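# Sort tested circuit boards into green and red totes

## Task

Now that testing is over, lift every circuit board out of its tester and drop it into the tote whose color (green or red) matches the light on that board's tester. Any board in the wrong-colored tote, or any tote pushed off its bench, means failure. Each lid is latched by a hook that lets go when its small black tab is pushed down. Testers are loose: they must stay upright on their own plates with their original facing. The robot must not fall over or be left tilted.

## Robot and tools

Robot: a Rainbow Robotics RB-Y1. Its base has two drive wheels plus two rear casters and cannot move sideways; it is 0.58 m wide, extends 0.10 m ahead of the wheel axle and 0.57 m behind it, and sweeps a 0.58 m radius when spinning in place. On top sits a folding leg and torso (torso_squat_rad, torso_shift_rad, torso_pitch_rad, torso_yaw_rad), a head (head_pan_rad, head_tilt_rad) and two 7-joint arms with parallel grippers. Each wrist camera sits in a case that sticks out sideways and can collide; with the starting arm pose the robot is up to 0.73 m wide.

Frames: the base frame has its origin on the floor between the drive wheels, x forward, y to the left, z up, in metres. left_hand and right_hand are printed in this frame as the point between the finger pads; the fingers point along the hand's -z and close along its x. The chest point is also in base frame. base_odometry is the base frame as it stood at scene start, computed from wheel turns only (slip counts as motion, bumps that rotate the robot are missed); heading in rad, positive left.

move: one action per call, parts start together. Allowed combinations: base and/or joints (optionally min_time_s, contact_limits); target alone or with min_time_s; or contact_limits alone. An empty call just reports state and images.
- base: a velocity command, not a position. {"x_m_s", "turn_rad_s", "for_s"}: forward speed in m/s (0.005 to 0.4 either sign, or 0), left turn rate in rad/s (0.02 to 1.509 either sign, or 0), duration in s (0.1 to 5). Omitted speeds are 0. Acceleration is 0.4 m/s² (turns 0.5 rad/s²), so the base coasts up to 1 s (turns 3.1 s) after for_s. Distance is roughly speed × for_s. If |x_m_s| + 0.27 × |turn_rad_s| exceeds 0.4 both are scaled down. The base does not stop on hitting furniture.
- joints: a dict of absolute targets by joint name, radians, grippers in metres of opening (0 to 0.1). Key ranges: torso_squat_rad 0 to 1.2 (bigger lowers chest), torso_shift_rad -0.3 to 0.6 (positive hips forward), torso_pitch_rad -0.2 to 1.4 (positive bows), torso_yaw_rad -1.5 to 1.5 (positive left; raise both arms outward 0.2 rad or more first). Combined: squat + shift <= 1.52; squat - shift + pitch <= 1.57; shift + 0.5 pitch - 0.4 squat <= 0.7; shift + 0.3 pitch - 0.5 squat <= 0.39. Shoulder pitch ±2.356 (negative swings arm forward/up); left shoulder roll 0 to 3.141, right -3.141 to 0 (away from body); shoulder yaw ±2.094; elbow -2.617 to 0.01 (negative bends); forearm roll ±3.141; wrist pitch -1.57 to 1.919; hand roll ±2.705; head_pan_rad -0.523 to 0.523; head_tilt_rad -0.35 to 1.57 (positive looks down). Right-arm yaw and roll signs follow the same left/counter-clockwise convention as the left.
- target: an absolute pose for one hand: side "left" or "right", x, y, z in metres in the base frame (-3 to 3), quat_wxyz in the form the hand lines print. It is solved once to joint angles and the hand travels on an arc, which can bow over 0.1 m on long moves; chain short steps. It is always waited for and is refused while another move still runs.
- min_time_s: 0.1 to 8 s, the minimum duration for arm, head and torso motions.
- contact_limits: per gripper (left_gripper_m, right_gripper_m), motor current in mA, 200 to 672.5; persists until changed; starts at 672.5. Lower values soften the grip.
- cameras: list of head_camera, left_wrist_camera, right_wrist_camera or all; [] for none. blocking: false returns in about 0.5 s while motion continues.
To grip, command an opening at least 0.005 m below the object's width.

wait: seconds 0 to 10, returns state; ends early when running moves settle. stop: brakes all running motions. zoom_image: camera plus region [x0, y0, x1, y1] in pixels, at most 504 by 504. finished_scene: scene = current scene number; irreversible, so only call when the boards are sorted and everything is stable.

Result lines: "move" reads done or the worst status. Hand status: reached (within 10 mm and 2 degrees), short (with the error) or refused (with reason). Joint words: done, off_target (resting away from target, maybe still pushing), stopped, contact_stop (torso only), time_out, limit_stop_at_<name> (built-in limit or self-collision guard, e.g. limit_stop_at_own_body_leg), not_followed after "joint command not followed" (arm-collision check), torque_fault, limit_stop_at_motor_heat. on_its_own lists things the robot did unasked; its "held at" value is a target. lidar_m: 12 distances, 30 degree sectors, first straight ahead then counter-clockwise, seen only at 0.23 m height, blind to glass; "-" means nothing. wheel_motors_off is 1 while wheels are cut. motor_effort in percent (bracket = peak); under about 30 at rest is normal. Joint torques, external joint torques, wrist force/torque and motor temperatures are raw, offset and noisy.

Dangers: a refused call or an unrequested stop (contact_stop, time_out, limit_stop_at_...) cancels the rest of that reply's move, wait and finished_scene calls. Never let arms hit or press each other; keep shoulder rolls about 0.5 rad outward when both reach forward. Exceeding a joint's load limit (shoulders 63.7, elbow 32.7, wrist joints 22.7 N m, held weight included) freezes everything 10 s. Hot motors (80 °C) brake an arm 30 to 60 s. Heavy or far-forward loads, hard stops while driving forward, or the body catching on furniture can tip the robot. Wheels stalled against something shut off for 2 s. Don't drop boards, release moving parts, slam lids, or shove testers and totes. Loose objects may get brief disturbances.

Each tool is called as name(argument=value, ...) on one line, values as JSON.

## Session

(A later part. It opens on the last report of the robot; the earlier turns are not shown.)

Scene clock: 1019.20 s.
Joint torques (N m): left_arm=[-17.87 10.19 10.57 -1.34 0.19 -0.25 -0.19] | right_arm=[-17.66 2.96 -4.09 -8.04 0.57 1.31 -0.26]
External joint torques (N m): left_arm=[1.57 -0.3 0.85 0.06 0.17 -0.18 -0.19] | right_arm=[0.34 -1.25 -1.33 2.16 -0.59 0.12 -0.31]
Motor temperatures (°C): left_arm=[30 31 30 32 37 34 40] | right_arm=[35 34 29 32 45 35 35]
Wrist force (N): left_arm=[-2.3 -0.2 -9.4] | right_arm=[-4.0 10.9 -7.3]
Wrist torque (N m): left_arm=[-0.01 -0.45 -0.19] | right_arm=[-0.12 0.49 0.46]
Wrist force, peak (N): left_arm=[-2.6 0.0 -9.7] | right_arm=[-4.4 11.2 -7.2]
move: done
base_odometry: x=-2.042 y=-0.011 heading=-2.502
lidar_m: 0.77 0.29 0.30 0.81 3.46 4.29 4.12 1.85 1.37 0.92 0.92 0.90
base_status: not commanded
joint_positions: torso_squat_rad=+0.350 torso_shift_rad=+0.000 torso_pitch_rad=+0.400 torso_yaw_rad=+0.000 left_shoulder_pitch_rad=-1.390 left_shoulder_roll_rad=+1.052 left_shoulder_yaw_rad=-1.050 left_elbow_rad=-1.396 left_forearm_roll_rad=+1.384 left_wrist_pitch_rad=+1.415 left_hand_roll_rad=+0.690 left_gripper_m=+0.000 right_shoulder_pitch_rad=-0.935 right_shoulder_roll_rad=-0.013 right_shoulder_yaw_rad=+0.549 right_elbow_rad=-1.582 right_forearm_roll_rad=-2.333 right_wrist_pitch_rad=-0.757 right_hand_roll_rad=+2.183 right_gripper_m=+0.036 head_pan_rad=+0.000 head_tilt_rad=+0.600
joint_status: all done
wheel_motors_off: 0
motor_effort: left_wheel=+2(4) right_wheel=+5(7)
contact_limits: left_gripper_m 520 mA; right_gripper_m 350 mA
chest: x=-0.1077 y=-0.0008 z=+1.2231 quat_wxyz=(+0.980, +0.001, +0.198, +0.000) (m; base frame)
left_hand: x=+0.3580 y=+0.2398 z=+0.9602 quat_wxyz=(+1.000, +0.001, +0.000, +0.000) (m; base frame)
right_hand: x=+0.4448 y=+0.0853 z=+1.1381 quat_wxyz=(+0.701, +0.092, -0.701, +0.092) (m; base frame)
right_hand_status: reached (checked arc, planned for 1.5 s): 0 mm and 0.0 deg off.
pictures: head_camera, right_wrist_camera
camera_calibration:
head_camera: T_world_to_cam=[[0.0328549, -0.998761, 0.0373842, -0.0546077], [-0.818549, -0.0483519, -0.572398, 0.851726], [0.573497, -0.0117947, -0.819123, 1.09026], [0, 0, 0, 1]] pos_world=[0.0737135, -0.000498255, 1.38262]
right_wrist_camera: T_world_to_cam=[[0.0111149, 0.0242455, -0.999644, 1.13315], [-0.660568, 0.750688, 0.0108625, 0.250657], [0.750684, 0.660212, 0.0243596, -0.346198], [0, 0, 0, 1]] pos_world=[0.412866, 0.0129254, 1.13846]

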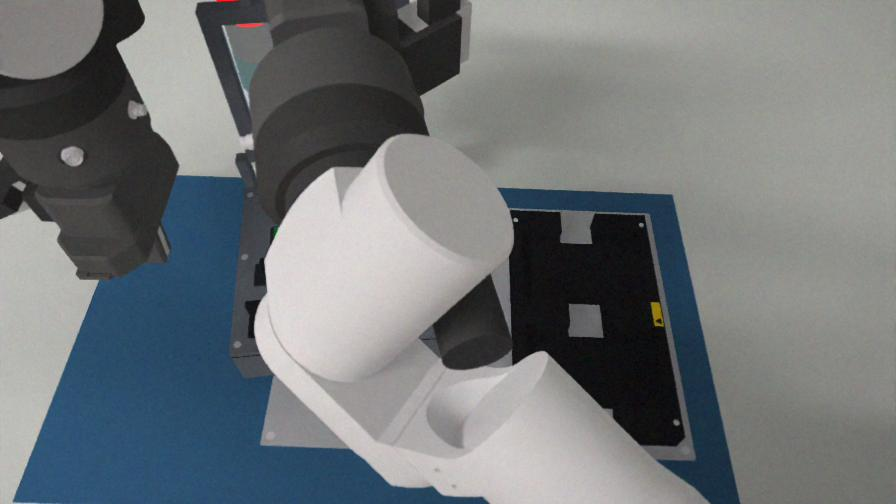

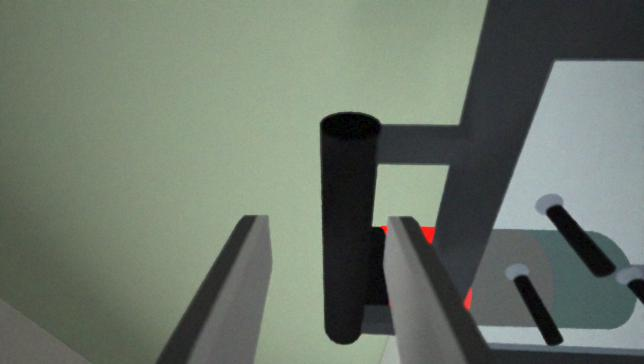

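move(target={"side":"right","x":0.458,"y":0.087,"z":1.136,"quat_wxyz":[0.701,0.092,-0.701,0.092]}, min_time_s=1.5, cameras=["right_wrist_camera"])

move(target={"side":"right","x":0.468,"y":0.088,"z":1.136,"quat_wxyz":[0.701,0.092,-0.701,0.092]}, min_time_s=1.5, cameras=["right_wrist_camera"])

Scene clock: 1038.93 s.
Joint torques (N m): left_arm=[-18.17 10.26 10.37 -1.21 0.28 -0.26 -0.26] | right_arm=[-18.41 6.21 -4.16 -8.15 1.22 1.29 -0.31]
External joint torques (N m): left_arm=[1.27 -0.23 0.65 0.18 0.26 -0.19 -0.26] | right_arm=[0.32 2.44 -1.33 2.1 0.07 0.15 -0.37]
Motor temperatures (°C): left_arm=[30 31 30 32 37 34 40] | right_arm=[35 34 29 32 45 35 35]
Wrist force (N): left_arm=[-2.3 0.1 -9.4] | right_arm=[-4.1 10.8 -7.2]
Wrist torque (N m): left_arm=[-0.04 -0.46 -0.19] | right_arm=[-0.09 0.48 0.47]
Wrist force, peak (N): left_arm=[-2.2 0.0 -9.8] | right_arm=[-4.3 11.1 -7.5]
move: done
base_odometry: x=-2.042 y=-0.011 heading=-2.502
lidar_m: 0.79 0.29 0.30 0.81 3.46 4.28 4.11 1.84 1.37 0.92 0.93 0.89
base_status: not commanded
joint_positions: torso_squat_rad=+0.350 torso_shift_rad=+0.000 torso_pitch_rad=+0.400 torso_yaw_rad=+0.000 left_shoulder_pitch_rad=-1.390 left_shoulder_roll_rad=+1.052 left_shoulder_yaw_rad=-1.050 left_elbow_rad=-1.396 left_forearm_roll_rad=+1.384 left_wrist_pitch_rad=+1.415 left_hand_roll_rad=+0.690 left_gripper_m=+0.000 right_shoulder_pitch_rad=-0.974 right_shoulder_roll_rad=-0.010 right_shoulder_yaw_rad=+0.529 right_elbow_rad=-1.513 right_forearm_roll_rad=-2.327 right_wrist_pitch_rad=-0.727 right_hand_roll_rad=+2.152 right_gripper_m=+0.036 head_pan_rad=+0.000 head_tilt_rad=+0.600
joint_status: all done
wheel_motors_off: 0
motor_effort: left_wheel=+2(4) right_wheel=+6(6)
contact_limits: left_gripper_m 520 mA; right_gripper_m 350 mA
chest: x=-0.1077 y=-0.0008 z=+1.2231 quat_wxyz=(+0.980, +0.001, +0.198, +0.000) (m; base frame)
left_hand: x=+0.3580 y=+0.2398 z=+0.9602 quat_wxyz=(+1.000, +0.001, +0.000, +0.000) (m; base frame)
right_hand: x=+0.4579 y=+0.0869 z=+1.1360 quat_wxyz=(+0.701, +0.092, -0.701, +0.092) (m; base frame)
right_hand_status: reached (checked arc, planned for 1.5 s): 0 mm and 0.0 deg off.
pictures: right_wrist_camera
camera_calibration:
right_wrist_camera: T_world_to_cam=[[0.011246, 0.0235714, -0.999659, 1.13087], [-0.660325, 0.750909, 0.0102775, 0.258651], [0.750895, 0.659985, 0.0240095, -0.356818], [0, 0, 0, 1]] pos_world=[0.426009, 0.0146148, 1.13639]

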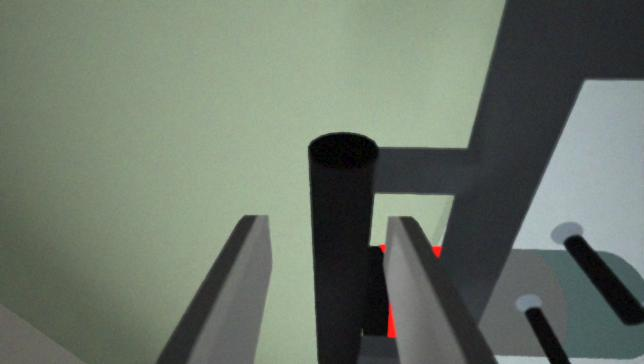

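Scene clock: 1040.77 s.
Joint torques (N m): left_arm=[-18.32 10.12 10.49 -1.26 0.17 -0.24 -0.19] | right_arm=[-19.23 5.67 -4.4 -8.01 0.57 1.31 -0.36]
External joint torques (N m): left_arm=[1.12 -0.37 0.77 0.14 0.15 -0.17 -0.19] | right_arm=[0.03 2.27 -1.5 2.25 -0.57 0.19 -0.42]
Motor temperatures (°C): left_arm=[30 31 30 32 37 34 40] | right_arm=[35 34 29 32 45 35 35]
Wrist force (N): left_arm=[-2.4 -0.1 -9.3] | right_arm=[-4.3 10.7 -7.6]
Wrist torque (N m): left_arm=[-0.02 -0.47 -0.19] | right_arm=[-0.09 0.47 0.48]
Wrist force, peak (N): left_arm=[-2.5 0.0 -9.7] | right_arm=[-4.5 11.2 -7.4]
move: done
base_odometry: x=-2.042 y=-0.011 heading=-2.502
lidar_m: 0.78 0.29 0.31 0.81 3.46 4.28 4.10 1.84 1.37 0.92 0.92 0.89
base_status: not commanded
joint_positions: torso_squat_rad=+0.350 torso_shift_rad=+0.000 torso_pitch_rad=+0.400 torso_yaw_rad=+0.000 left_shoulder_pitch_rad=-1.390 left_shoulder_roll_rad=+1.052 left_shoulder_yaw_rad=-1.050 left_elbow_rad=-1.396 left_forearm_roll_rad=+1.384 left_wrist_pitch_rad=+1.415 left_hand_roll_rad=+0.690 left_gripper_m=+0.000 right_shoulder_pitch_rad=-1.003 right_shoulder_roll_rad=-0.010 right_shoulder_yaw_rad=+0.514 right_elbow_rad=-1.468 right_forearm_roll_rad=-2.328 right_wrist_pitch_rad=-0.708 right_hand_roll_rad=+2.137 right_gripper_m=+0.036 head_pan_rad=+0.000 head_tilt_rad=+0.600
joint_status: all done
wheel_motors_off: 0
motor_effort: left_wheel=+2(4) right_wheel=+6(7)
contact_limits: left_gripper_m 520 mA; right_gripper_m 350 mA
chest: x=-0.1077 y=-0.0008 z=+1.2231 quat_wxyz=(+0.980, +0.001, +0.198, +0.000) (m; base frame)
left_hand: x=+0.3580 y=+0.2398 z=+0.9602 quat_wxyz=(+1.000, +0.001, +0.000, +0.000) (m; base frame)
right_hand: x=+0.4672 y=+0.0875 z=+1.1362 quat_wxyz=(+0.701, +0.092, -0.701, +0.092) (m; base frame)
right_hand_status: reached (checked arc, planned for 1.5 s): 1 mm and 0.0 deg off.
pictures: right_wrist_camera
camera_calibration:
right_wrist_camera: T_world_to_cam=[[0.0107989, 0.0236778, -0.999661, 1.13114], [-0.660289, 0.750936, 0.0106537, 0.263934], [0.750934, 0.65995, 0.0237435, -0.363868], [0, 0, 0, 1]] pos_world=[0.435298, 0.0151542, 1.13659]

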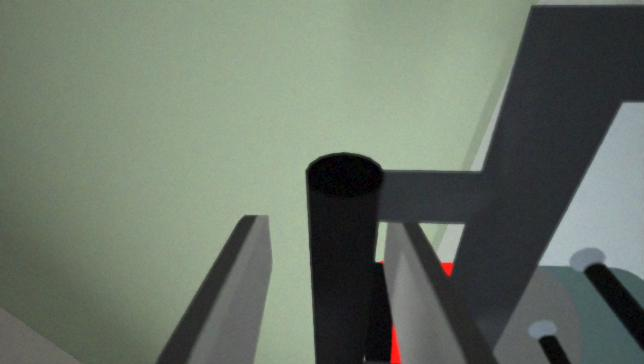

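move(joints={"right_gripper_m":0.005}, cameras=["right_wrist_camera"])

Scene clock: 1047.00 s.
Joint torques (N m): left_arm=[-18.09 10.27 10.47 -1.4 0.21 -0.21 -0.24] | right_arm=[-24.29 5.39 -4.87 -13.64 2.58 2.28 -0.32]
External joint torques (N m): left_arm=[1.34 -0.21 0.75 0 0.19 -0.15 -0.24] | right_arm=[-5.04 1.98 -1.98 -3.37 1.45 1.17 -0.38]
Motor temperatures (°C): left_arm=[30 31 30 32 37 34 40] | right_arm=[35 34 29 32 45 35 35]
Wrist force (N): left_arm=[-2.2 0.0 -9.5] | right_arm=[-17.2 12.4 1.7]
Wrist torque (N m): left_arm=[-0.03 -0.46 -0.20] | right_arm=[-0.04 0.73 0.56]
Wrist force, peak (N): left_arm=[-2.5 0.2 -9.7] | right_arm=[-21.1 13.3 3.8]
move: off_target
base_odometry: x=-2.042 y=-0.011 heading=-2.502
lidar_m: 0.78 0.29 0.30 0.81 3.46 4.28 4.11 1.84 1.37 0.92 0.93 0.89
base_status: not commanded
joint_positions: torso_squat_rad=+0.350 torso_shift_rad=+0.000 torso_pitch_rad=+0.400 torso_yaw_rad=+0.000 left_shoulder_pitch_rad=-1.390 left_shoulder_roll_rad=+1.052 left_shoulder_yaw_rad=-1.050 left_elbow_rad=-1.396 left_forearm_roll_rad=+1.384 left_wrist_pitch_rad=+1.415 left_hand_roll_rad=+0.690 left_gripper_m=+0.000 right_shoulder_pitch_rad=-1.002 right_shoulder_roll_rad=-0.010 right_shoulder_yaw_rad=+0.514 right_elbow_rad=-1.467 right_forearm_roll_rad=-2.329 right_wrist_pitch_rad=-0.709 right_hand_roll_rad=+2.137 right_gripper_m=+0.015 head_pan_rad=+0.000 head_tilt_rad=+0.600
joint_status: right_gripper_m off_target (ended at +0.015, target +0.005)
wheel_motors_off: 0
motor_effort: left_wheel=+1(3) right_wheel=+5(6)
contact_limits: left_gripper_m 520 mA; right_gripper_m 350 mA
chest: x=-0.1075 y=-0.0008 z=+1.2231 quat_wxyz=(+0.980, +0.000, +0.199, +0.000) (m; base frame)
left_hand: x=+0.3581 y=+0.2399 z=+0.9600 quat_wxyz=(+1.000, +0.001, +0.000, +0.000) (m; base frame)
right_hand: x=+0.4674 y=+0.0873 z=+1.1345 quat_wxyz=(+0.702, +0.092, -0.700, +0.092) (m; base frame)
pictures: right_wrist_camera
camera_calibration:
right_wrist_camera: T_world_to_cam=[[0.00780778, 0.0227803, -0.99971, 1.13103], [-0.659804, 0.751342, 0.0119677, 0.262454], [0.751397, 0.65952, 0.0208969, -0.360758], [0, 0, 0, 1]] pos_world=[0.43541, 0.0149692, 1.1351]

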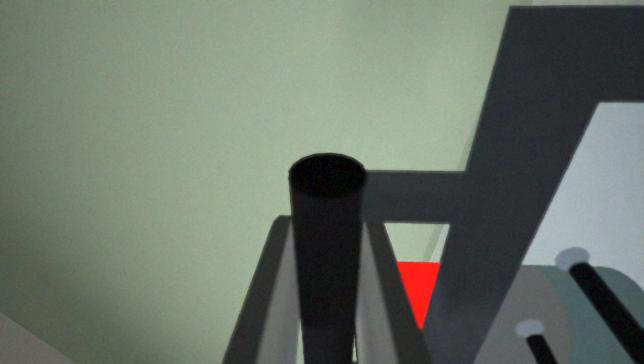

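move(target={"side":"right","x":0.452,"y":0.087,"z":1.135,"quat_wxyz":[0.702,0.092,-0.7,0.092]}, min_time_s=2, cameras=[])

move(target={"side":"right","x":0.437,"y":0.086,"z":1.135,"quat_wxyz":[0.702,0.092,-0.7,0.092]}, min_time_s=2)

Scene clock: 1055.27 s.
Joint torques (N m): left_arm=[-18.05 10.54 10.34 -1.31 0.27 -0.29 -0.17] | right_arm=[-20.03 9.14 -0.78 -14.19 2.2 2.54 0.28]
External joint torques (N m): left_arm=[1.39 0.05 0.62 0.09 0.25 -0.22 -0.17] | right_arm=[-1.64 5.13 1.99 -3.94 1.04 1.38 0.22]
Motor temperatures (°C): left_arm=[30 31 30 32 37 34 40] | right_arm=[35 34 28 33 45 35 35]
Wrist force (N): left_arm=[-2.3 -0.2 -9.4] | right_arm=[-15.1 9.1 -11.5]
Wrist torque (N m): left_arm=[-0.01 -0.46 -0.20] | right_arm=[-0.17 0.36 0.61]
Wrist force, peak (N): left_arm=[-2.1 -0.4 -9.9] | right_arm=[-19.4 12.9 1.4]
move: done
base_odometry: x=-2.042 y=-0.011 heading=-2.502
lidar_m: 0.79 0.29 0.30 0.81 3.46 4.28 4.12 1.83 1.37 0.92 0.93 0.90
base_status: not commanded
joint_positions: torso_squat_rad=+0.350 torso_shift_rad=+0.000 torso_pitch_rad=+0.400 torso_yaw_rad=+0.000 left_shoulder_pitch_rad=-1.390 left_shoulder_roll_rad=+1.052 left_shoulder_yaw_rad=-1.050 left_elbow_rad=-1.396 left_forearm_roll_rad=+1.384 left_wrist_pitch_rad=+1.415 left_hand_roll_rad=+0.690 left_gripper_m=+0.000 right_shoulder_pitch_rad=-0.955 right_shoulder_roll_rad=-0.009 right_shoulder_yaw_rad=+0.538 right_elbow_rad=-1.538 right_forearm_roll_rad=-2.326 right_wrist_pitch_rad=-0.740 right_hand_roll_rad=+2.163 right_gripper_m=+0.015 head_pan_rad=+0.000 head_tilt_rad=+0.600
joint_status: all done
wheel_motors_off: 0
motor_effort: left_wheel=+1(3) right_wheel=+5(7)
contact_limits: left_gripper_m 520 mA; right_gripper_m 350 mA
chest: x=-0.1074 y=-0.0008 z=+1.2230 quat_wxyz=(+0.980, +0.000, +0.199, +0.000) (m; base frame)
left_hand: x=+0.3582 y=+0.2399 z=+0.9599 quat_wxyz=(+1.000, +0.001, +0.000, +0.000) (m; base frame)
right_hand: x=+0.4526 y=+0.0862 z=+1.1339 quat_wxyz=(+0.703, +0.091, -0.700, +0.092) (m; base frame)
right_hand_status: reached (checked arc, planned for 2.0 s): 1 mm and 0.2 deg off.
pictures: none
No camera images: "cameras" was empty.

Scene clock: 1057.60 s.
Joint torques (N m): left_arm=[-18.04 10.41 10.39 -1.21 0.24 -0.26 -0.22] | right_arm=[-19.63 9.45 0.46 -14.39 1.96 3.17 0.25]
External joint torques (N m): left_arm=[1.39 -0.07 0.67 0.19 0.22 -0.19 -0.22] | right_arm=[-2.11 4.88 3.08 -4.17 0.79 1.97 0.19]
Motor temperatures (°C): left_arm=[30 31 30 32 37 34 40] | right_arm=[35 34 28 33 45 35 35]
Wrist force (N): left_arm=[-2.3 0.0 -9.4] | right_arm=[-15.2 6.3 -12.6]
Wrist torque (N m): left_arm=[-0.05 -0.47 -0.20] | right_arm=[-0.16 0.37 0.66]
Wrist force, peak (N): left_arm=[-2.4 0.2 -9.7] | right_arm=[-17.6 7.4 -11.5]
move: done
base_odometry: x=-2.042 y=-0.011 heading=-2.502
lidar_m: 0.77 0.29 0.29 0.82 3.46 4.29 4.11 1.84 1.36 0.92 0.93 0.90
base_status: not commanded
joint_positions: torso_squat_rad=+0.350 torso_shift_rad=+0.000 torso_pitch_rad=+0.400 torso_yaw_rad=+0.000 left_shoulder_pitch_rad=-1.390 left_shoulder_roll_rad=+1.052 left_shoulder_yaw_rad=-1.050 left_elbow_rad=-1.396 left_forearm_roll_rad=+1.384 left_wrist_pitch_rad=+1.415 left_hand_roll_rad=+0.690 left_gripper_m=+0.000 right_shoulder_pitch_rad=-0.908 right_shoulder_roll_rad=-0.009 right_shoulder_yaw_rad=+0.563 right_elbow_rad=-1.606 right_forearm_roll_rad=-2.321 right_wrist_pitch_rad=-0.768 right_hand_roll_rad=+2.187 right_gripper_m=+0.015 head_pan_rad=+0.000 head_tilt_rad=+0.600
joint_status: all done
wheel_motors_off: 0
motor_effort: left_wheel=+2(4) right_wheel=+4(7)
contact_limits: left_gripper_m 520 mA; right_gripper_m 350 mA
chest: x=-0.1074 y=-0.0008 z=+1.2230 quat_wxyz=(+0.980, +0.000, +0.199, +0.000) (m; base frame)
left_hand: x=+0.3582 y=+0.2399 z=+0.9599 quat_wxyz=(+1.000, +0.001, +0.000, +0.000) (m; base frame)
right_hand: x=+0.4376 y=+0.0851 z=+1.1339 quat_wxyz=(+0.703, +0.091, -0.700, +0.092) (m; base frame)
right_hand_status: reached (checked arc, planned for 2.0 s): 2 mm and 0.2 deg off.
pictures: head_camera, left_wrist_camera, right_wrist_camera
camera_calibration:
head_camera: T_world_to_cam=[[0.0329112, -0.998757, 0.0374436, -0.0546345], [-0.818887, -0.048425, -0.571908, 0.851326], [0.57301, -0.0118399, -0.819463, 1.09039], [0, 0, 0, 1]] pos_world=[0.0741336, -0.000430995, 1.38246]
left_wrist_camera: T_world_to_cam=[[0.999801, 0.0155806, -0.0124941, -0.351197], [0.0196945, -0.87299, 0.487341, -0.231177], [-0.0033142, -0.48749, -0.873122, 1.02525], [0, 0, 0, 1]] pos_world=[0.359078, 0.303453, 1.00344]
right_wrist_camera: T_world_to_cam=[[0.00664802, 0.0221419, -0.999733, 1.13127], [-0.658603, 0.75239, 0.0122842, 0.243462], [0.752461, 0.658345, 0.0195846, -0.335746], [0, 0, 0, 1]] pos_world=[0.40546, 0.0128102, 1.13455]

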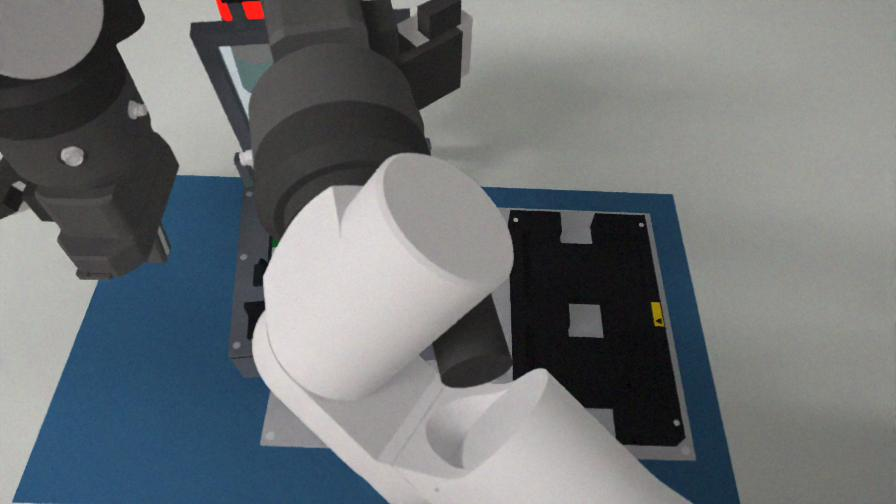

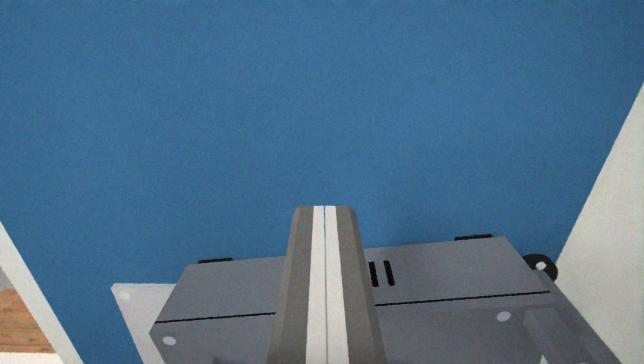

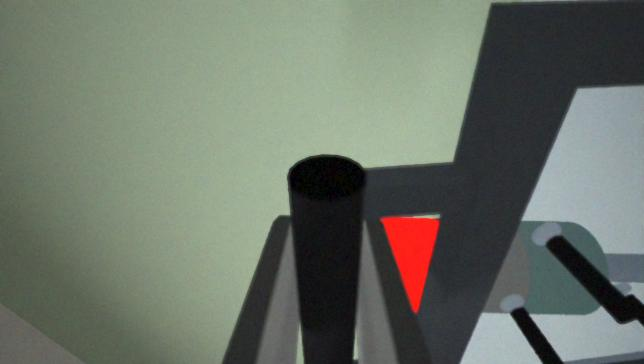

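move(target={"side":"left","x":0.36,"y":0.20,"z":0.932,"quat_wxyz":[1,0,0,0]}, min_time_s=1.5, cameras=[])

move(target={"side":"left","x":0.36,"y":0.175,"z":0.932,"quat_wxyz":[1,0,0,0]}, min_time_s=1.5, cameras=[])

move(target={"side":"left","x":0.36,"y":0.168,"z":0.932,"quat_wxyz":[1,0,0,0]}, min_time_s=1.5)

Scene clock: 1075.60 s.
Joint torques (N m): left_arm=[-20.06 7.39 8.15 -0.58 0.05 -0.43 0.49] | right_arm=[-19.8 9.47 0.25 -14.29 1.87 3.16 0.21]
External joint torques (N m): left_arm=[0.11 -2.09 -1.22 1.27 0.03 -0.36 0.49] | right_arm=[-2.27 4.9 2.87 -4.07 0.7 1.96 0.16]
Motor temperatures (°C): left_arm=[30 31 30 32 37 34 40] | right_arm=[35 34 28 33 45 35 35]
Wrist force (N): left_arm=[-2.5 0.2 -9.4] | right_arm=[-15.5 6.6 -12.0]
Wrist torque (N m): left_arm=[-0.09 -0.48 -0.21] | right_arm=[-0.19 0.37 0.65]
Wrist force, peak (N): left_arm=[-2.4 -0.2 -9.8] | right_arm=[-15.9 7.2 -12.4]
move: done
base_odometry: x=-2.042 y=-0.011 heading=-2.502
lidar_m: 0.78 0.29 0.29 0.81 3.45 4.28 4.11 1.84 1.37 0.92 0.93 0.89
base_status: not commanded
joint_positions: torso_squat_rad=+0.350 torso_shift_rad=+0.000 torso_pitch_rad=+0.400 torso_yaw_rad=+0.000 left_shoulder_pitch_rad=-1.397 left_shoulder_roll_rad=+0.927 left_shoulder_yaw_rad=-1.084 left_elbow_rad=-1.335 left_forearm_roll_rad=+1.326 left_wrist_pitch_rad=+1.384 left_hand_roll_rad=+0.751 left_gripper_m=+0.000 right_shoulder_pitch_rad=-0.908 right_shoulder_roll_rad=-0.009 right_shoulder_yaw_rad=+0.563 right_elbow_rad=-1.606 right_forearm_roll_rad=-2.321 right_wrist_pitch_rad=-0.768 right_hand_roll_rad=+2.187 right_gripper_m=+0.015 head_pan_rad=+0.000 head_tilt_rad=+0.600
joint_status: all done
wheel_motors_off: 0
motor_effort: left_wheel=+0(3) right_wheel=+5(6)
contact_limits: left_gripper_m 520 mA; right_gripper_m 350 mA
chest: x=-0.1074 y=-0.0008 z=+1.2230 quat_wxyz=(+0.980, +0.000, +0.199, +0.000) (m; base frame)
left_hand: x=+0.3598 y=+0.2002 z=+0.9322 quat_wxyz=(+1.000, +0.000, +0.000, +0.000) (m; base frame)
left_hand_status: reached (checked arc, planned for 1.5 s): 0 mm and 0.0 deg off.
right_hand: x=+0.4375 y=+0.0851 z=+1.1339 quat_wxyz=(+0.703, +0.091, -0.700, +0.092) (m; base frame)
pictures: none
No camera images: "cameras" was empty.

Scene clock: 1075.90 s.
Joint torques (N m): left_arm=[-20.27 7.41 8.07 -0.63 0.06 -0.41 0.4] | right_arm=[-20.08 9.46 0.26 -14.38 1.99 3.11 0.19]
External joint torques (N m): left_arm=[-0.11 -2.07 -1.31 1.22 0.03 -0.34 0.4] | right_arm=[-2.55 4.89 2.88 -4.16 0.82 1.91 0.13]
Motor temperatures (°C): left_arm=[30 31 30 32 37 34 40] | right_arm=[35 34 28 33 45 35 35]
Wrist force (N): left_arm=[-2.3 -0.1 -9.1] | right_arm=[-14.9 6.8 -12.2]
Wrist torque (N m): left_arm=[-0.06 -0.47 -0.19] | right_arm=[-0.20 0.35 0.65]
Wrist force, peak (N): left_arm=[-2.4 -0.1 -9.4] | right_arm=[-15.8 6.9 -12.3]
move: refused
base_odometry: x=-2.042 y=-0.011 heading=-2.502
lidar_m: 0.78 0.28 0.30 0.82 3.46 4.28 4.11 1.84 1.37 0.92 0.93 0.90
base_status: not commanded
joint_positions: torso_squat_rad=+0.350 torso_shift_rad=+0.000 torso_pitch_rad=+0.400 torso_yaw_rad=+0.000 left_shoulder_pitch_rad=-1.397 left_shoulder_roll_rad=+0.927 left_shoulder_yaw_rad=-1.084 left_elbow_rad=-1.335 left_forearm_roll_rad=+1.326 left_wrist_pitch_rad=+1.384 left_hand_roll_rad=+0.751 left_gripper_m=+0.000 right_shoulder_pitch_rad=-0.908 right_shoulder_roll_rad=-0.009 right_shoulder_yaw_rad=+0.563 right_elbow_rad=-1.606 right_forearm_roll_rad=-2.321 right_wrist_pitch_rad=-0.768 right_hand_roll_rad=+2.187 right_gripper_m=+0.015 head_pan_rad=+0.000 head_tilt_rad=+0.600
joint_status: not commanded
wheel_motors_off: 0
motor_effort: left_wheel=+1(2) right_wheel=+6(6)
contact_limits: left_gripper_m 520 mA; right_gripper_m 350 mA
chest: x=-0.1074 y=-0.0008 z=+1.2230 quat_wxyz=(+0.980, +0.000, +0.199, +0.000) (m; base frame)
left_hand: x=+0.3598 y=+0.2002 z=+0.9322 quat_wxyz=(+1.000, +0.000, +0.000, +0.000) (m; base frame)
left_hand_status: refused: the posture found for that pose stands 18 mm from the other arm (limit 20 mm). Nothing moved. The solve starts from where the arm stands: from another posture it may find a clear one.
right_hand: x=+0.4375 y=+0.0851 z=+1.1339 quat_wxyz=(+0.703, +0.091, -0.700, +0.092) (m; base frame)
pictures: none
No camera images: "cameras" was empty.

not run: a stop that you did not command came earlier in this reply.

move(target={"side":"left","x":0.36,"y":0.215,"z":0.935,"quat_wxyz":[0.9848,-0.1736,0,0]}, min_time_s=1.5, cameras=[])

move(target={"side":"left","x":0.36,"y":0.19,"z":0.935,"quat_wxyz":[0.9848,-0.1736,0,0]}, min_time_s=1.5, cameras=[])

move(target={"side":"left","x":0.36,"y":0.183,"z":0.935,"quat_wxyz":[0.9848,-0.1736,0,0]}, min_time_s=1.5)

Scene clock: 1089.97 s.
Joint torques (N m): left_arm=[-16.6 12.08 10.57 -1.15 0.85 -0.65 -0.17] | right_arm=[-19.75 9.73 0.15 -14.4 2 3.22 0.12]
External joint torques (N m): left_arm=[2.1 0.28 1.03 1.09 0.26 -0.3 -0.17] | right_arm=[-2.23 5.16 2.78 -4.18 0.83 2.02 0.06]
Motor temperatures (°C): left_arm=[30 31 30 32 37 34 40] | right_arm=[35 34 28 34 45 35 35]
Wrist force (N): left_arm=[-2.1 2.3 -8.8] | right_arm=[-15.2 6.6 -12.5]
Wrist torque (N m): left_arm=[-0.20 -0.45 -0.19] | right_arm=[-0.22 0.34 0.66]
Wrist force, peak (N): left_arm=[-2.8 0.2 -9.5] | right_arm=[-16.1 7.0 -12.4]
move: done
base_odometry: x=-2.042 y=-0.011 heading=-2.502
lidar_m: 0.77 0.28 0.30 0.81 3.46 4.28 4.12 1.84 1.37 0.91 0.93 0.90
base_status: not commanded
joint_positions: torso_squat_rad=+0.350 torso_shift_rad=+0.000 torso_pitch_rad=+0.400 torso_yaw_rad=+0.000 left_shoulder_pitch_rad=-1.224 left_shoulder_roll_rad=+1.043 left_shoulder_yaw_rad=-0.910 left_elbow_rad=-1.271 left_forearm_roll_rad=+1.626 left_wrist_pitch_rad=+1.219 left_hand_roll_rad=+0.415 left_gripper_m=+0.000 right_shoulder_pitch_rad=-0.908 right_shoulder_roll_rad=-0.009 right_shoulder_yaw_rad=+0.563 right_elbow_rad=-1.606 right_forearm_roll_rad=-2.321 right_wrist_pitch_rad=-0.768 right_hand_roll_rad=+2.187 right_gripper_m=+0.015 head_pan_rad=+0.000 head_tilt_rad=+0.600
joint_status: all done
wheel_motors_off: 0
motor_effort: left_wheel=+2(3) right_wheel=+5(6)
contact_limits: left_gripper_m 520 mA; right_gripper_m 350 mA
chest: x=-0.1074 y=-0.0008 z=+1.2230 quat_wxyz=(+0.980, +0.000, +0.199, +0.000) (m; base frame)
left_hand: x=+0.3599 y=+0.2147 z=+0.9352 quat_wxyz=(+0.985, -0.174, -0.001, +0.000) (m; base frame)
left_hand_status: reached (checked arc, planned for 1.5 s): 0 mm and 0.1 deg off.
right_hand: x=+0.4375 y=+0.0851 z=+1.1339 quat_wxyz=(+0.703, +0.091, -0.699, +0.092) (m; base frame)
pictures: none
No camera images: "cameras" was empty.

Scene clock: 1091.80 s.
Joint torques (N m): left_arm=[-22.73 -4.34 10.38 -10.35 5.38 -2.64 0.26] | right_arm=[-21.16 10.25 0.9 -14.26 0.92 4.8 -0.02]
External joint torques (N m): left_arm=[-3.71 -15.5 0.78 -7.95 4.81 -2.26 0.26] | right_arm=[-3.63 5.69 3.52 -4.04 -0.25 3.59 -0.08]
Motor temperatures (°C): left_arm=[30 31 30 32 37 34 40] | right_arm=[35 34 28 34 45 35 35]
Wrist force (N): left_arm=[0.8 25.8 0.3] | right_arm=[-14.2 -0.8 -9.7]
Wrist torque (N m): left_arm=[0.41 -0.60 0.01] | right_arm=[-0.47 0.40 0.88]
Wrist force, peak (N): left_arm=[1.2 26.5 -1.4] | right_arm=[-16.0 6.3 -12.4]
move: done
base_odometry: x=-2.042 y=-0.011 heading=-2.502
lidar_m: 0.78 0.29 0.29 0.81 3.46 4.28 4.11 1.84 1.36 0.92 0.93 0.89
base_status: not commanded
joint_positions: torso_squat_rad=+0.350 torso_shift_rad=+0.000 torso_pitch_rad=+0.400 torso_yaw_rad=+0.000 left_shoulder_pitch_rad=-1.245 left_shoulder_roll_rad=+1.011 left_shoulder_yaw_rad=-0.925 left_elbow_rad=-1.292 left_forearm_roll_rad=+1.598 left_wrist_pitch_rad=+1.215 left_hand_roll_rad=+0.479 left_gripper_m=+0.000 right_shoulder_pitch_rad=-0.908 right_shoulder_roll_rad=-0.009 right_shoulder_yaw_rad=+0.562 right_elbow_rad=-1.606 right_forearm_roll_rad=-2.321 right_wrist_pitch_rad=-0.769 right_hand_roll_rad=+2.187 right_gripper_m=+0.015 head_pan_rad=+0.000 head_tilt_rad=+0.600
joint_status: all done
wheel_motors_off: 0
motor_effort: left_wheel=+2(3) right_wheel=+4(6)
contact_limits: left_gripper_m 520 mA; right_gripper_m 350 mA
chest: x=-0.1073 y=-0.0007 z=+1.2230 quat_wxyz=(+0.980, +0.000, +0.199, +0.000) (m; base frame)
left_hand: x=+0.3598 y=+0.1936 z=+0.9352 quat_wxyz=(+0.985, -0.173, +0.000, +0.001) (m; base frame)
left_hand_status: reached (checked arc, planned for 1.5 s): 4 mm and 0.2 deg off.
right_hand: x=+0.4376 y=+0.0850 z=+1.1337 quat_wxyz=(+0.703, +0.091, -0.699, +0.092) (m; base frame)
pictures: none
No camera images: "cameras" was empty.

Scene clock: 1093.63 s.
Joint torques (N m): left_arm=[-25.39 -20.09 12.1 -16.26 8.84 -7 0.15] | right_arm=[-22.24 12.35 2.87 -14.36 0.5 5.92 -0.2]
External joint torques (N m): left_arm=[-6.26 -31.07 2.5 -13.84 8.29 -6.61 0.15] | right_arm=[-4.71 7.81 5.5 -4.14 -0.67 4.71 -0.26]
Motor temperatures (°C): left_arm=[30 31 30 32 38 34 40] | right_arm=[35 34 28 34 45 36 35]
Wrist force (N): left_arm=[-6.4 49.0 21.3] | right_arm=[-15.5 -6.0 -8.1]
Wrist torque (N m): left_arm=[0.78 -0.55 0.08] | right_arm=[-0.51 0.41 0.95]
Wrist force, peak (N): left_arm=[-6.3 48.5 22.5] | right_arm=[-16.3 -2.8 -10.3]
move: done
base_odometry: x=-2.042 y=-0.011 heading=-2.502
lidar_m: 0.77 0.29 0.30 0.81 3.47 4.29 4.11 1.85 1.37 0.92 0.93 0.90
base_status: not commanded
joint_positions: torso_squat_rad=+0.350 torso_shift_rad=+0.000 torso_pitch_rad=+0.400 torso_yaw_rad=+0.001 left_shoulder_pitch_rad=-1.254 left_shoulder_roll_rad=+1.001 left_shoulder_yaw_rad=-0.932 left_elbow_rad=-1.294 left_forearm_roll_rad=+1.585 left_wrist_pitch_rad=+1.215 left_hand_roll_rad=+0.501 left_gripper_m=+0.000 right_shoulder_pitch_rad=-0.908 right_shoulder_roll_rad=-0.010 right_shoulder_yaw_rad=+0.562 right_elbow_rad=-1.606 right_forearm_roll_rad=-2.320 right_wrist_pitch_rad=-0.769 right_hand_roll_rad=+2.187 right_gripper_m=+0.015 head_pan_rad=+0.000 head_tilt_rad=+0.600
joint_status: all done
wheel_motors_off: 0
motor_effort: left_wheel=+2(3) right_wheel=+1(5)
contact_limits: left_gripper_m 520 mA; right_gripper_m 350 mA
chest: x=-0.1075 y=-0.0005 z=+1.2231 quat_wxyz=(+0.980, +0.000, +0.199, +0.000) (m; base frame)
left_hand: x=+0.3604 y=+0.1895 z=+0.9348 quat_wxyz=(+0.986, -0.169, -0.001, +0.004) (m; base frame)
left_hand_status: reached (checked arc, planned for 1.5 s): 7 mm and 0.7 deg off.
right_hand: x=+0.4377 y=+0.0849 z=+1.1337 quat_wxyz=(+0.703, +0.090, -0.699, +0.092) (m; base frame)
pictures: head_camera, left_wrist_camera, right_wrist_camera
camera_calibration:
head_camera: T_world_to_cam=[[0.0335709, -0.998732, 0.0375146, -0.0543626], [-0.818729, -0.0490091, -0.572085, 0.851487], [0.573198, -0.0115089, -0.819336, 1.09035], [0, 0, 0, 1]] pos_world=[0.0739767, -0.0000143433, 1.38252]
left_wrist_camera: T_world_to_cam=[[0.999681, 0.0187966, -0.016844, -0.349476], [0.0250572, -0.659056, 0.751676, -0.552523], [0.00302782, -0.751859, -0.659317, 0.826757], [0, 0, 0, 1]] pos_world=[0.360706, 0.264029, 0.954527]
right_wrist_camera: T_world_to_cam=[[0.00638119, 0.021284, -0.999753, 1.13124], [-0.657752, 0.753141, 0.0118355, 0.243735], [0.753207, 0.657514, 0.0188055, -0.335129], [0, 0, 0, 1]] pos_world=[0.40552, 0.012708, 1.13438]

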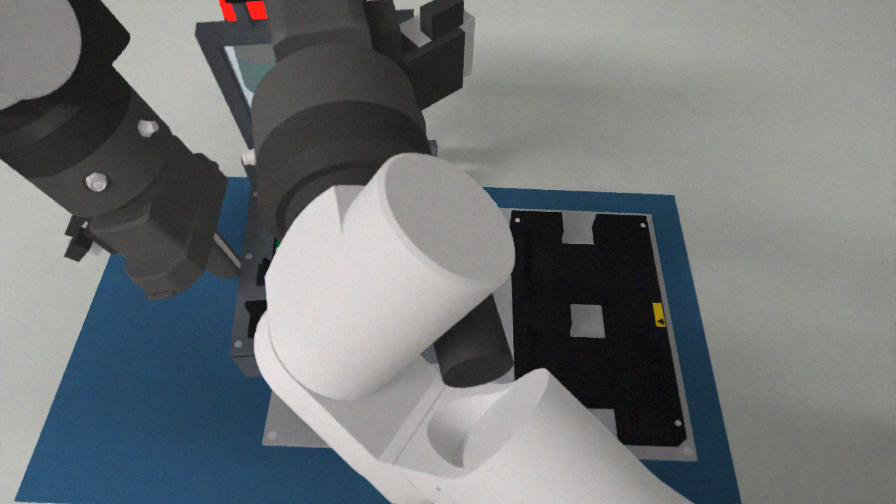

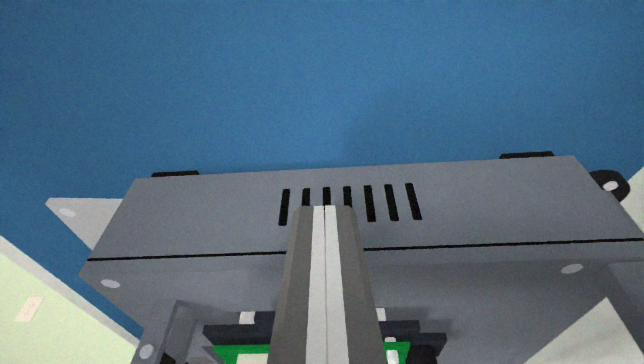

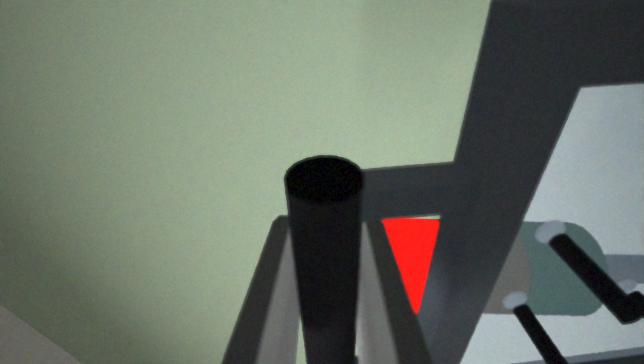

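move(target={"side":"right","x":0.4375,"y":0.077,"z":1.138,"quat_wxyz":[0.703,0.091,-0.699,0.092]}, min_time_s=1.5, cameras=[])

move(target={"side":"right","x":0.4375,"y":0.069,"z":1.141,"quat_wxyz":[0.703,0.091,-0.699,0.092]}, min_time_s=1.5, cameras=["left_wrist_camera"])

Scene clock: 1102.97 s.
Joint torques (N m): left_arm=[-22.4 -8.1 11.99 -12.4 7.08 -2.31 0.15] | right_arm=[-24.52 9.48 -1.2 -16.8 1.33 5.54 0.03]
External joint torques (N m): left_arm=[-3.25 -19.03 2.38 -9.95 6.53 -1.91 0.15] | right_arm=[-7.06 5.32 1.59 -6.64 0.18 4.3 -0.03]
Motor temperatures (°C): left_arm=[31 31 30 32 38 34 40] | right_arm=[35 34 28 34 45 36 35]
Wrist force (N): left_arm=[6.1 30.6 0.1] | right_arm=[-21.8 1.0 -4.4]
Wrist torque (N m): left_arm=[0.50 -0.76 0.08] | right_arm=[-0.43 0.56 0.82]
Wrist force, peak (N): left_arm=[-6.3 48.4 22.9] | right_arm=[-22.8 0.0 -4.6]
move: done
base_odometry: x=-2.042 y=-0.011 heading=-2.502
lidar_m: 0.78 0.28 0.30 0.82 3.46 4.28 4.12 1.84 1.36 0.92 0.93 0.90
base_status: not commanded
joint_positions: torso_squat_rad=+0.350 torso_shift_rad=+0.000 torso_pitch_rad=+0.400 torso_yaw_rad=+0.000 left_shoulder_pitch_rad=-1.254 left_shoulder_roll_rad=+0.998 left_shoulder_yaw_rad=-0.932 left_elbow_rad=-1.295 left_forearm_roll_rad=+1.586 left_wrist_pitch_rad=+1.213 left_hand_roll_rad=+0.501 left_gripper_m=+0.000 right_shoulder_pitch_rad=-0.899 right_shoulder_roll_rad=-0.032 right_shoulder_yaw_rad=+0.557 right_elbow_rad=-1.641 right_forearm_roll_rad=-2.354 right_wrist_pitch_rad=-0.778 right_hand_roll_rad=+2.213 right_gripper_m=+0.015 head_pan_rad=+0.000 head_tilt_rad=+0.600
joint_status: all done
wheel_motors_off: 0
motor_effort: left_wheel=+2(4) right_wheel=+0(2)
contact_limits: left_gripper_m 520 mA; right_gripper_m 350 mA
chest: x=-0.1073 y=-0.0005 z=+1.2230 quat_wxyz=(+0.980, +0.000, +0.199, +0.000) (m; base frame)
left_hand: x=+0.3605 y=+0.1871 z=+0.9347 quat_wxyz=(+0.985, -0.171, -0.001, +0.003) (m; base frame)
right_hand: x=+0.4382 y=+0.0760 z=+1.1357 quat_wxyz=(+0.704, +0.089, -0.698, +0.091) (m; base frame)
right_hand_status: reached (checked arc, planned for 1.5 s): 3 mm and 0.3 deg off.
pictures: none
No camera images: "cameras" was empty.

Scene clock: 1104.80 s.
Joint torques (N m): left_arm=[-20.75 -2.5 11.85 -8.19 4.37 -2.57 0.06] | right_arm=[-26.81 7.63 -3.92 -18.68 2.74 5.39 0.29]
External joint torques (N m): left_arm=[-1.59 -13.41 2.25 -5.73 3.81 -2.17 0.06] | right_arm=[-9.43 3.82 -0.96 -8.59 1.6 4.11 0.23]
Motor temperatures (°C): left_arm=[31 31 30 32 38 34 40] | right_arm=[35 34 28 34 45 36 35]
Wrist force (N): left_arm=[-0.9 19.3 3.1] | right_arm=[-25.3 5.9 -5.2]
Wrist torque (N m): left_arm=[0.20 -0.41 -0.27] | right_arm=[-0.38 0.65 0.57]
Wrist force, peak (N): left_arm=[6.3 30.2 1.6] | right_arm=[-27.9 5.0 -5.1]
move: done
base_odometry: x=-2.042 y=-0.011 heading=-2.502
lidar_m: 0.77 0.29 0.30 0.81 3.46 4.28 4.11 1.83 1.37 0.92 0.92 0.90
base_status: not commanded
joint_positions: torso_squat_rad=+0.350 torso_shift_rad=+0.000 torso_pitch_rad=+0.400 torso_yaw_rad=+0.000 left_shoulder_pitch_rad=-1.255 left_shoulder_roll_rad=+0.996 left_shoulder_yaw_rad=-0.932 left_elbow_rad=-1.296 left_forearm_roll_rad=+1.586 left_wrist_pitch_rad=+1.213 left_hand_roll_rad=+0.501 left_gripper_m=+0.000 right_shoulder_pitch_rad=-0.890 right_shoulder_roll_rad=-0.054 right_shoulder_yaw_rad=+0.553 right_elbow_rad=-1.675 right_forearm_roll_rad=-2.385 right_wrist_pitch_rad=-0.785 right_hand_roll_rad=+2.235 right_gripper_m=+0.015 head_pan_rad=+0.000 head_tilt_rad=+0.600
joint_status: all done
wheel_motors_off: 0
motor_effort: left_wheel=+1(4) right_wheel=+0(2)
contact_limits: left_gripper_m 520 mA; right_gripper_m 350 mA
chest: x=-0.1072 y=-0.0005 z=+1.2230 quat_wxyz=(+0.980, +0.000, +0.199, +0.000) (m; base frame)
left_hand: x=+0.3602 y=+0.1858 z=+0.9348 quat_wxyz=(+0.985, -0.172, +0.000, +0.002) (m; base frame)
right_hand: x=+0.4378 y=+0.0684 z=+1.1384 quat_wxyz=(+0.705, +0.089, -0.698, +0.092) (m; base frame)
right_hand_status: reached (checked arc, planned for 1.5 s): 3 mm and 0.3 deg off.
pictures: left_wrist_camera
camera_calibration:
left_wrist_camera: T_world_to_cam=[[0.999762, 0.0135919, -0.0170364, -0.348082], [0.0217754, -0.655247, 0.755101, -0.55769], [-0.000899799, -0.755292, -0.655387, 0.822319], [0, 0, 0, 1]] pos_world=[0.360883, 0.260397, 0.95412]

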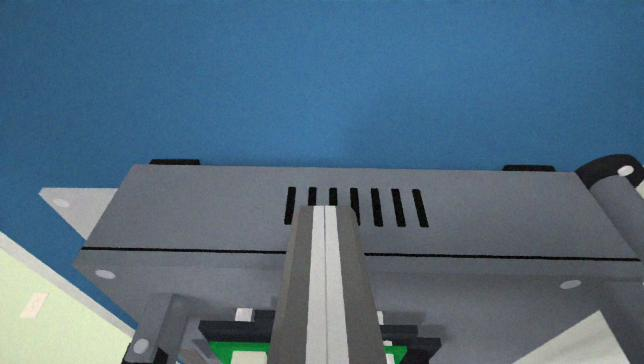

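move(target={"side":"left","x":0.36,"y":0.173,"z":0.935,"quat_wxyz":[0.9848,-0.1736,0,0]}, min_time_s=1.5, cameras=[])

move(target={"side":"right","x":0.4375,"y":0.060,"z":1.143,"quat_wxyz":[0.703,0.091,-0.699,0.092]}, min_time_s=1.5, cameras=["left_wrist_camera","head_camera"])

Scene clock: 1110.67 s.
Joint torques (N m): left_arm=[-26.13 -24.47 12.72 -17.82 10.38 -8.09 0.92] | right_arm=[-27.97 10.46 -0.6 -18.47 2.46 6.88 0.18]
External joint torques (N m): left_arm=[-6.85 -35.17 3.1 -15.34 9.84 -7.68 0.93] | right_arm=[-10.59 6.68 2.37 -8.38 1.32 5.61 0.13]
Motor temperatures (°C): left_arm=[31 31 30 32 39 34 40] | right_arm=[36 34 28 34 45 36 35]
Wrist force (N): left_arm=[-4.9 56.1 26.6] | right_arm=[-25.5 -1.5 -5.2]
Wrist torque (N m): left_arm=[0.96 -0.14 -0.59] | right_arm=[-0.47 0.71 0.77]
Wrist force, peak (N): left_arm=[-5.3 56.6 25.8] | right_arm=[-27.4 5.9 -5.3]
move: done
base_odometry: x=-2.042 y=-0.011 heading=-2.502
lidar_m: 0.76 0.29 0.30 0.81 3.46 4.28 4.11 1.84 1.37 0.93 0.94 0.91
base_status: not commanded
joint_positions: torso_squat_rad=+0.350 torso_shift_rad=+0.000 torso_pitch_rad=+0.400 torso_yaw_rad=+0.001 left_shoulder_pitch_rad=-1.264 left_shoulder_roll_rad=+0.985 left_shoulder_yaw_rad=-0.939 left_elbow_rad=-1.300 left_forearm_roll_rad=+1.573 left_wrist_pitch_rad=+1.213 left_hand_roll_rad=+0.528 left_gripper_m=+0.000 right_shoulder_pitch_rad=-0.890 right_shoulder_roll_rad=-0.054 right_shoulder_yaw_rad=+0.552 right_elbow_rad=-1.675 right_forearm_roll_rad=-2.385 right_wrist_pitch_rad=-0.785 right_hand_roll_rad=+2.235 right_gripper_m=+0.015 head_pan_rad=+0.000 head_tilt_rad=+0.600
joint_status: all done
wheel_motors_off: 0
motor_effort: left_wheel=+6(6) right_wheel=-3(4)
contact_limits: left_gripper_m 520 mA; right_gripper_m 350 mA
chest: x=-0.1073 y=-0.0003 z=+1.2230 quat_wxyz=(+0.980, +0.000, +0.199, +0.000) (m; base frame)
left_hand: x=+0.3606 y=+0.1804 z=+0.9346 quat_wxyz=(+0.986, -0.169, -0.001, +0.005) (m; base frame)
left_hand_status: reached (checked arc, planned for 1.5 s): 7 mm and 0.8 deg off.
right_hand: x=+0.4381 y=+0.0682 z=+1.1382 quat_wxyz=(+0.705, +0.089, -0.698, +0.092) (m; base frame)
pictures: none
No camera images: "cameras" was empty.

Scene clock: 1112.50 s.
Joint torques (N m): left_arm=[-23.72 -19.92 12.85 -16 9.4 -6.61 0.78] | right_arm=[-28.99 2.45 -10.91 -23.28 6.31 4.24 0.6]
External joint torques (N m): left_arm=[-4.43 -30.58 3.23 -13.49 8.85 -6.2 0.79] | right_arm=[-11.74 -0.96 -7.77 -13.24 5.18 2.94 0.54]
Motor temperatures (°C): left_arm=[31 31 30 33 39 34 40] | right_arm=[36 34 28 34 45 36 35]
Wrist force (N): left_arm=[-1.9 47.6 20.5] | right_arm=[-39.4 23.6 -17.7]
Wrist torque (N m): left_arm=[0.75 -0.30 -0.48] | right_arm=[-0.24 0.67 0.35]
Wrist force, peak (N): left_arm=[-4.8 56.6 25.0] | right_arm=[-39.4 23.6 -17.7]
move: done
base_odometry: x=-2.042 y=-0.011 heading=-2.502
lidar_m: 0.77 0.28 0.30 0.81 3.46 4.29 4.11 1.85 1.37 0.92 0.94 0.90
base_status: not commanded
joint_positions: torso_squat_rad=+0.350 torso_shift_rad=+0.000 torso_pitch_rad=+0.401 torso_yaw_rad=+0.001 left_shoulder_pitch_rad=-1.265 left_shoulder_roll_rad=+0.984 left_shoulder_yaw_rad=-0.939 left_elbow_rad=-1.301 left_forearm_roll_rad=+1.573 left_wrist_pitch_rad=+1.213 left_hand_roll_rad=+0.528 left_gripper_m=+0.000 right_shoulder_pitch_rad=-0.879 right_shoulder_roll_rad=-0.077 right_shoulder_yaw_rad=+0.549 right_elbow_rad=-1.707 right_forearm_roll_rad=-2.415 right_wrist_pitch_rad=-0.789 right_hand_roll_rad=+2.253 right_gripper_m=+0.015 head_pan_rad=+0.000 head_tilt_rad=+0.600
joint_status: all done
wheel_motors_off: 0
motor_effort: left_wheel=+7(10) right_wheel=-8(10)
contact_limits: left_gripper_m 520 mA; right_gripper_m 350 mA
chest: x=-0.1071 y=+0.0001 z=+1.2230 quat_wxyz=(+0.980, +0.000, +0.199, +0.001) (m; base frame)
left_hand: x=+0.3606 y=+0.1799 z=+0.9345 quat_wxyz=(+0.985, -0.170, -0.001, +0.004) (m; base frame)
right_hand: x=+0.4374 y=+0.0611 z=+1.1392 quat_wxyz=(+0.705, +0.090, -0.697, +0.093) (m; base frame)
right_hand_status: reached (checked arc, planned for 1.5 s): 4 mm and 0.4 deg off.
pictures: head_camera, left_wrist_camera
camera_calibration:
head_camera: T_world_to_cam=[[0.034206, -0.998684, 0.038211, -0.054585], [-0.81912, -0.04992, -0.571446, 0.850966], [0.572602, -0.0117525, -0.819749, 1.09052], [0, 0, 0, 1]] pos_world=[0.0744778, 0.000783272, 1.38232]
left_wrist_camera: T_world_to_cam=[[0.999682, 0.0186444, -0.0169504, -0.349385], [0.025035, -0.658546, 0.752124, -0.559141], [0.00286025, -0.752309, -0.658804, 0.818934], [0, 0, 0, 1]] pos_world=[0.36093, 0.254385, 0.954138]

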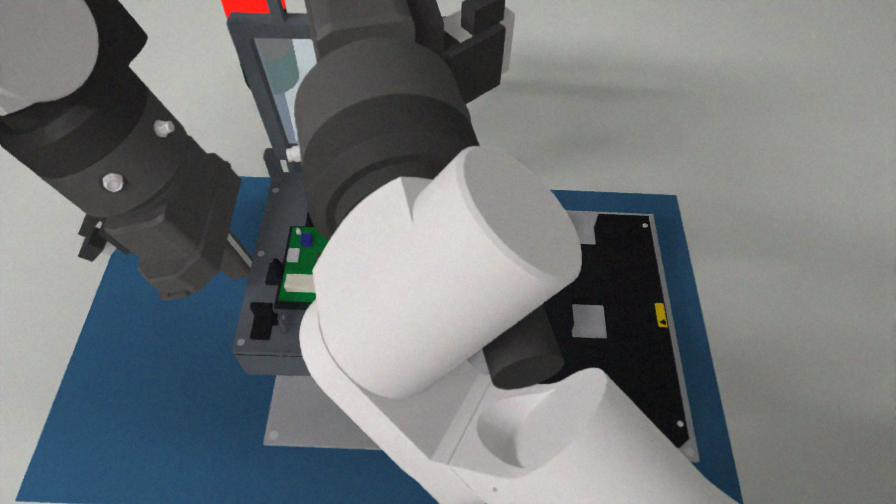

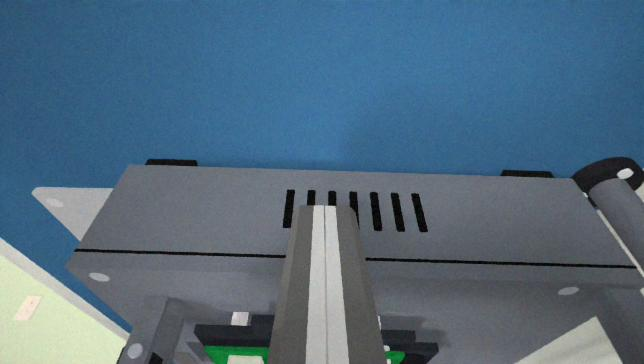

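zoom_image(camera="left_wrist_camera", region=[420, 120, 644, 280])

zoom_image(camera="head_camera", region=[200, 0, 400, 400])

Scaled by 2.250 from the camera's 644x364 image, which has a finer 920x520 frame.

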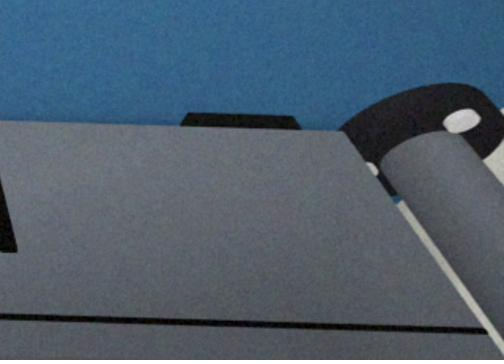

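Scaled by 1.260 from the camera's 896x504 image, which has a finer 1280x720 frame.

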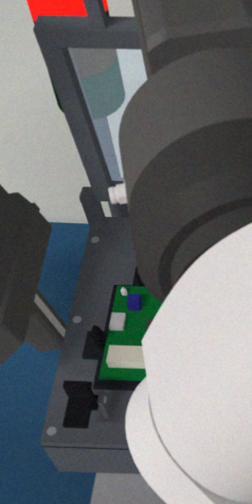

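zoom_image(camera="head_camera", region=[210, 0, 330, 220])

Scaled by 2.291 from the camera's 896x504 image, which has a finer 1280x720 frame.

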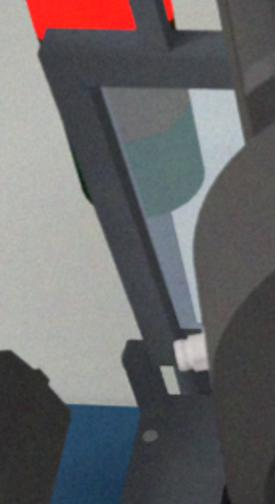

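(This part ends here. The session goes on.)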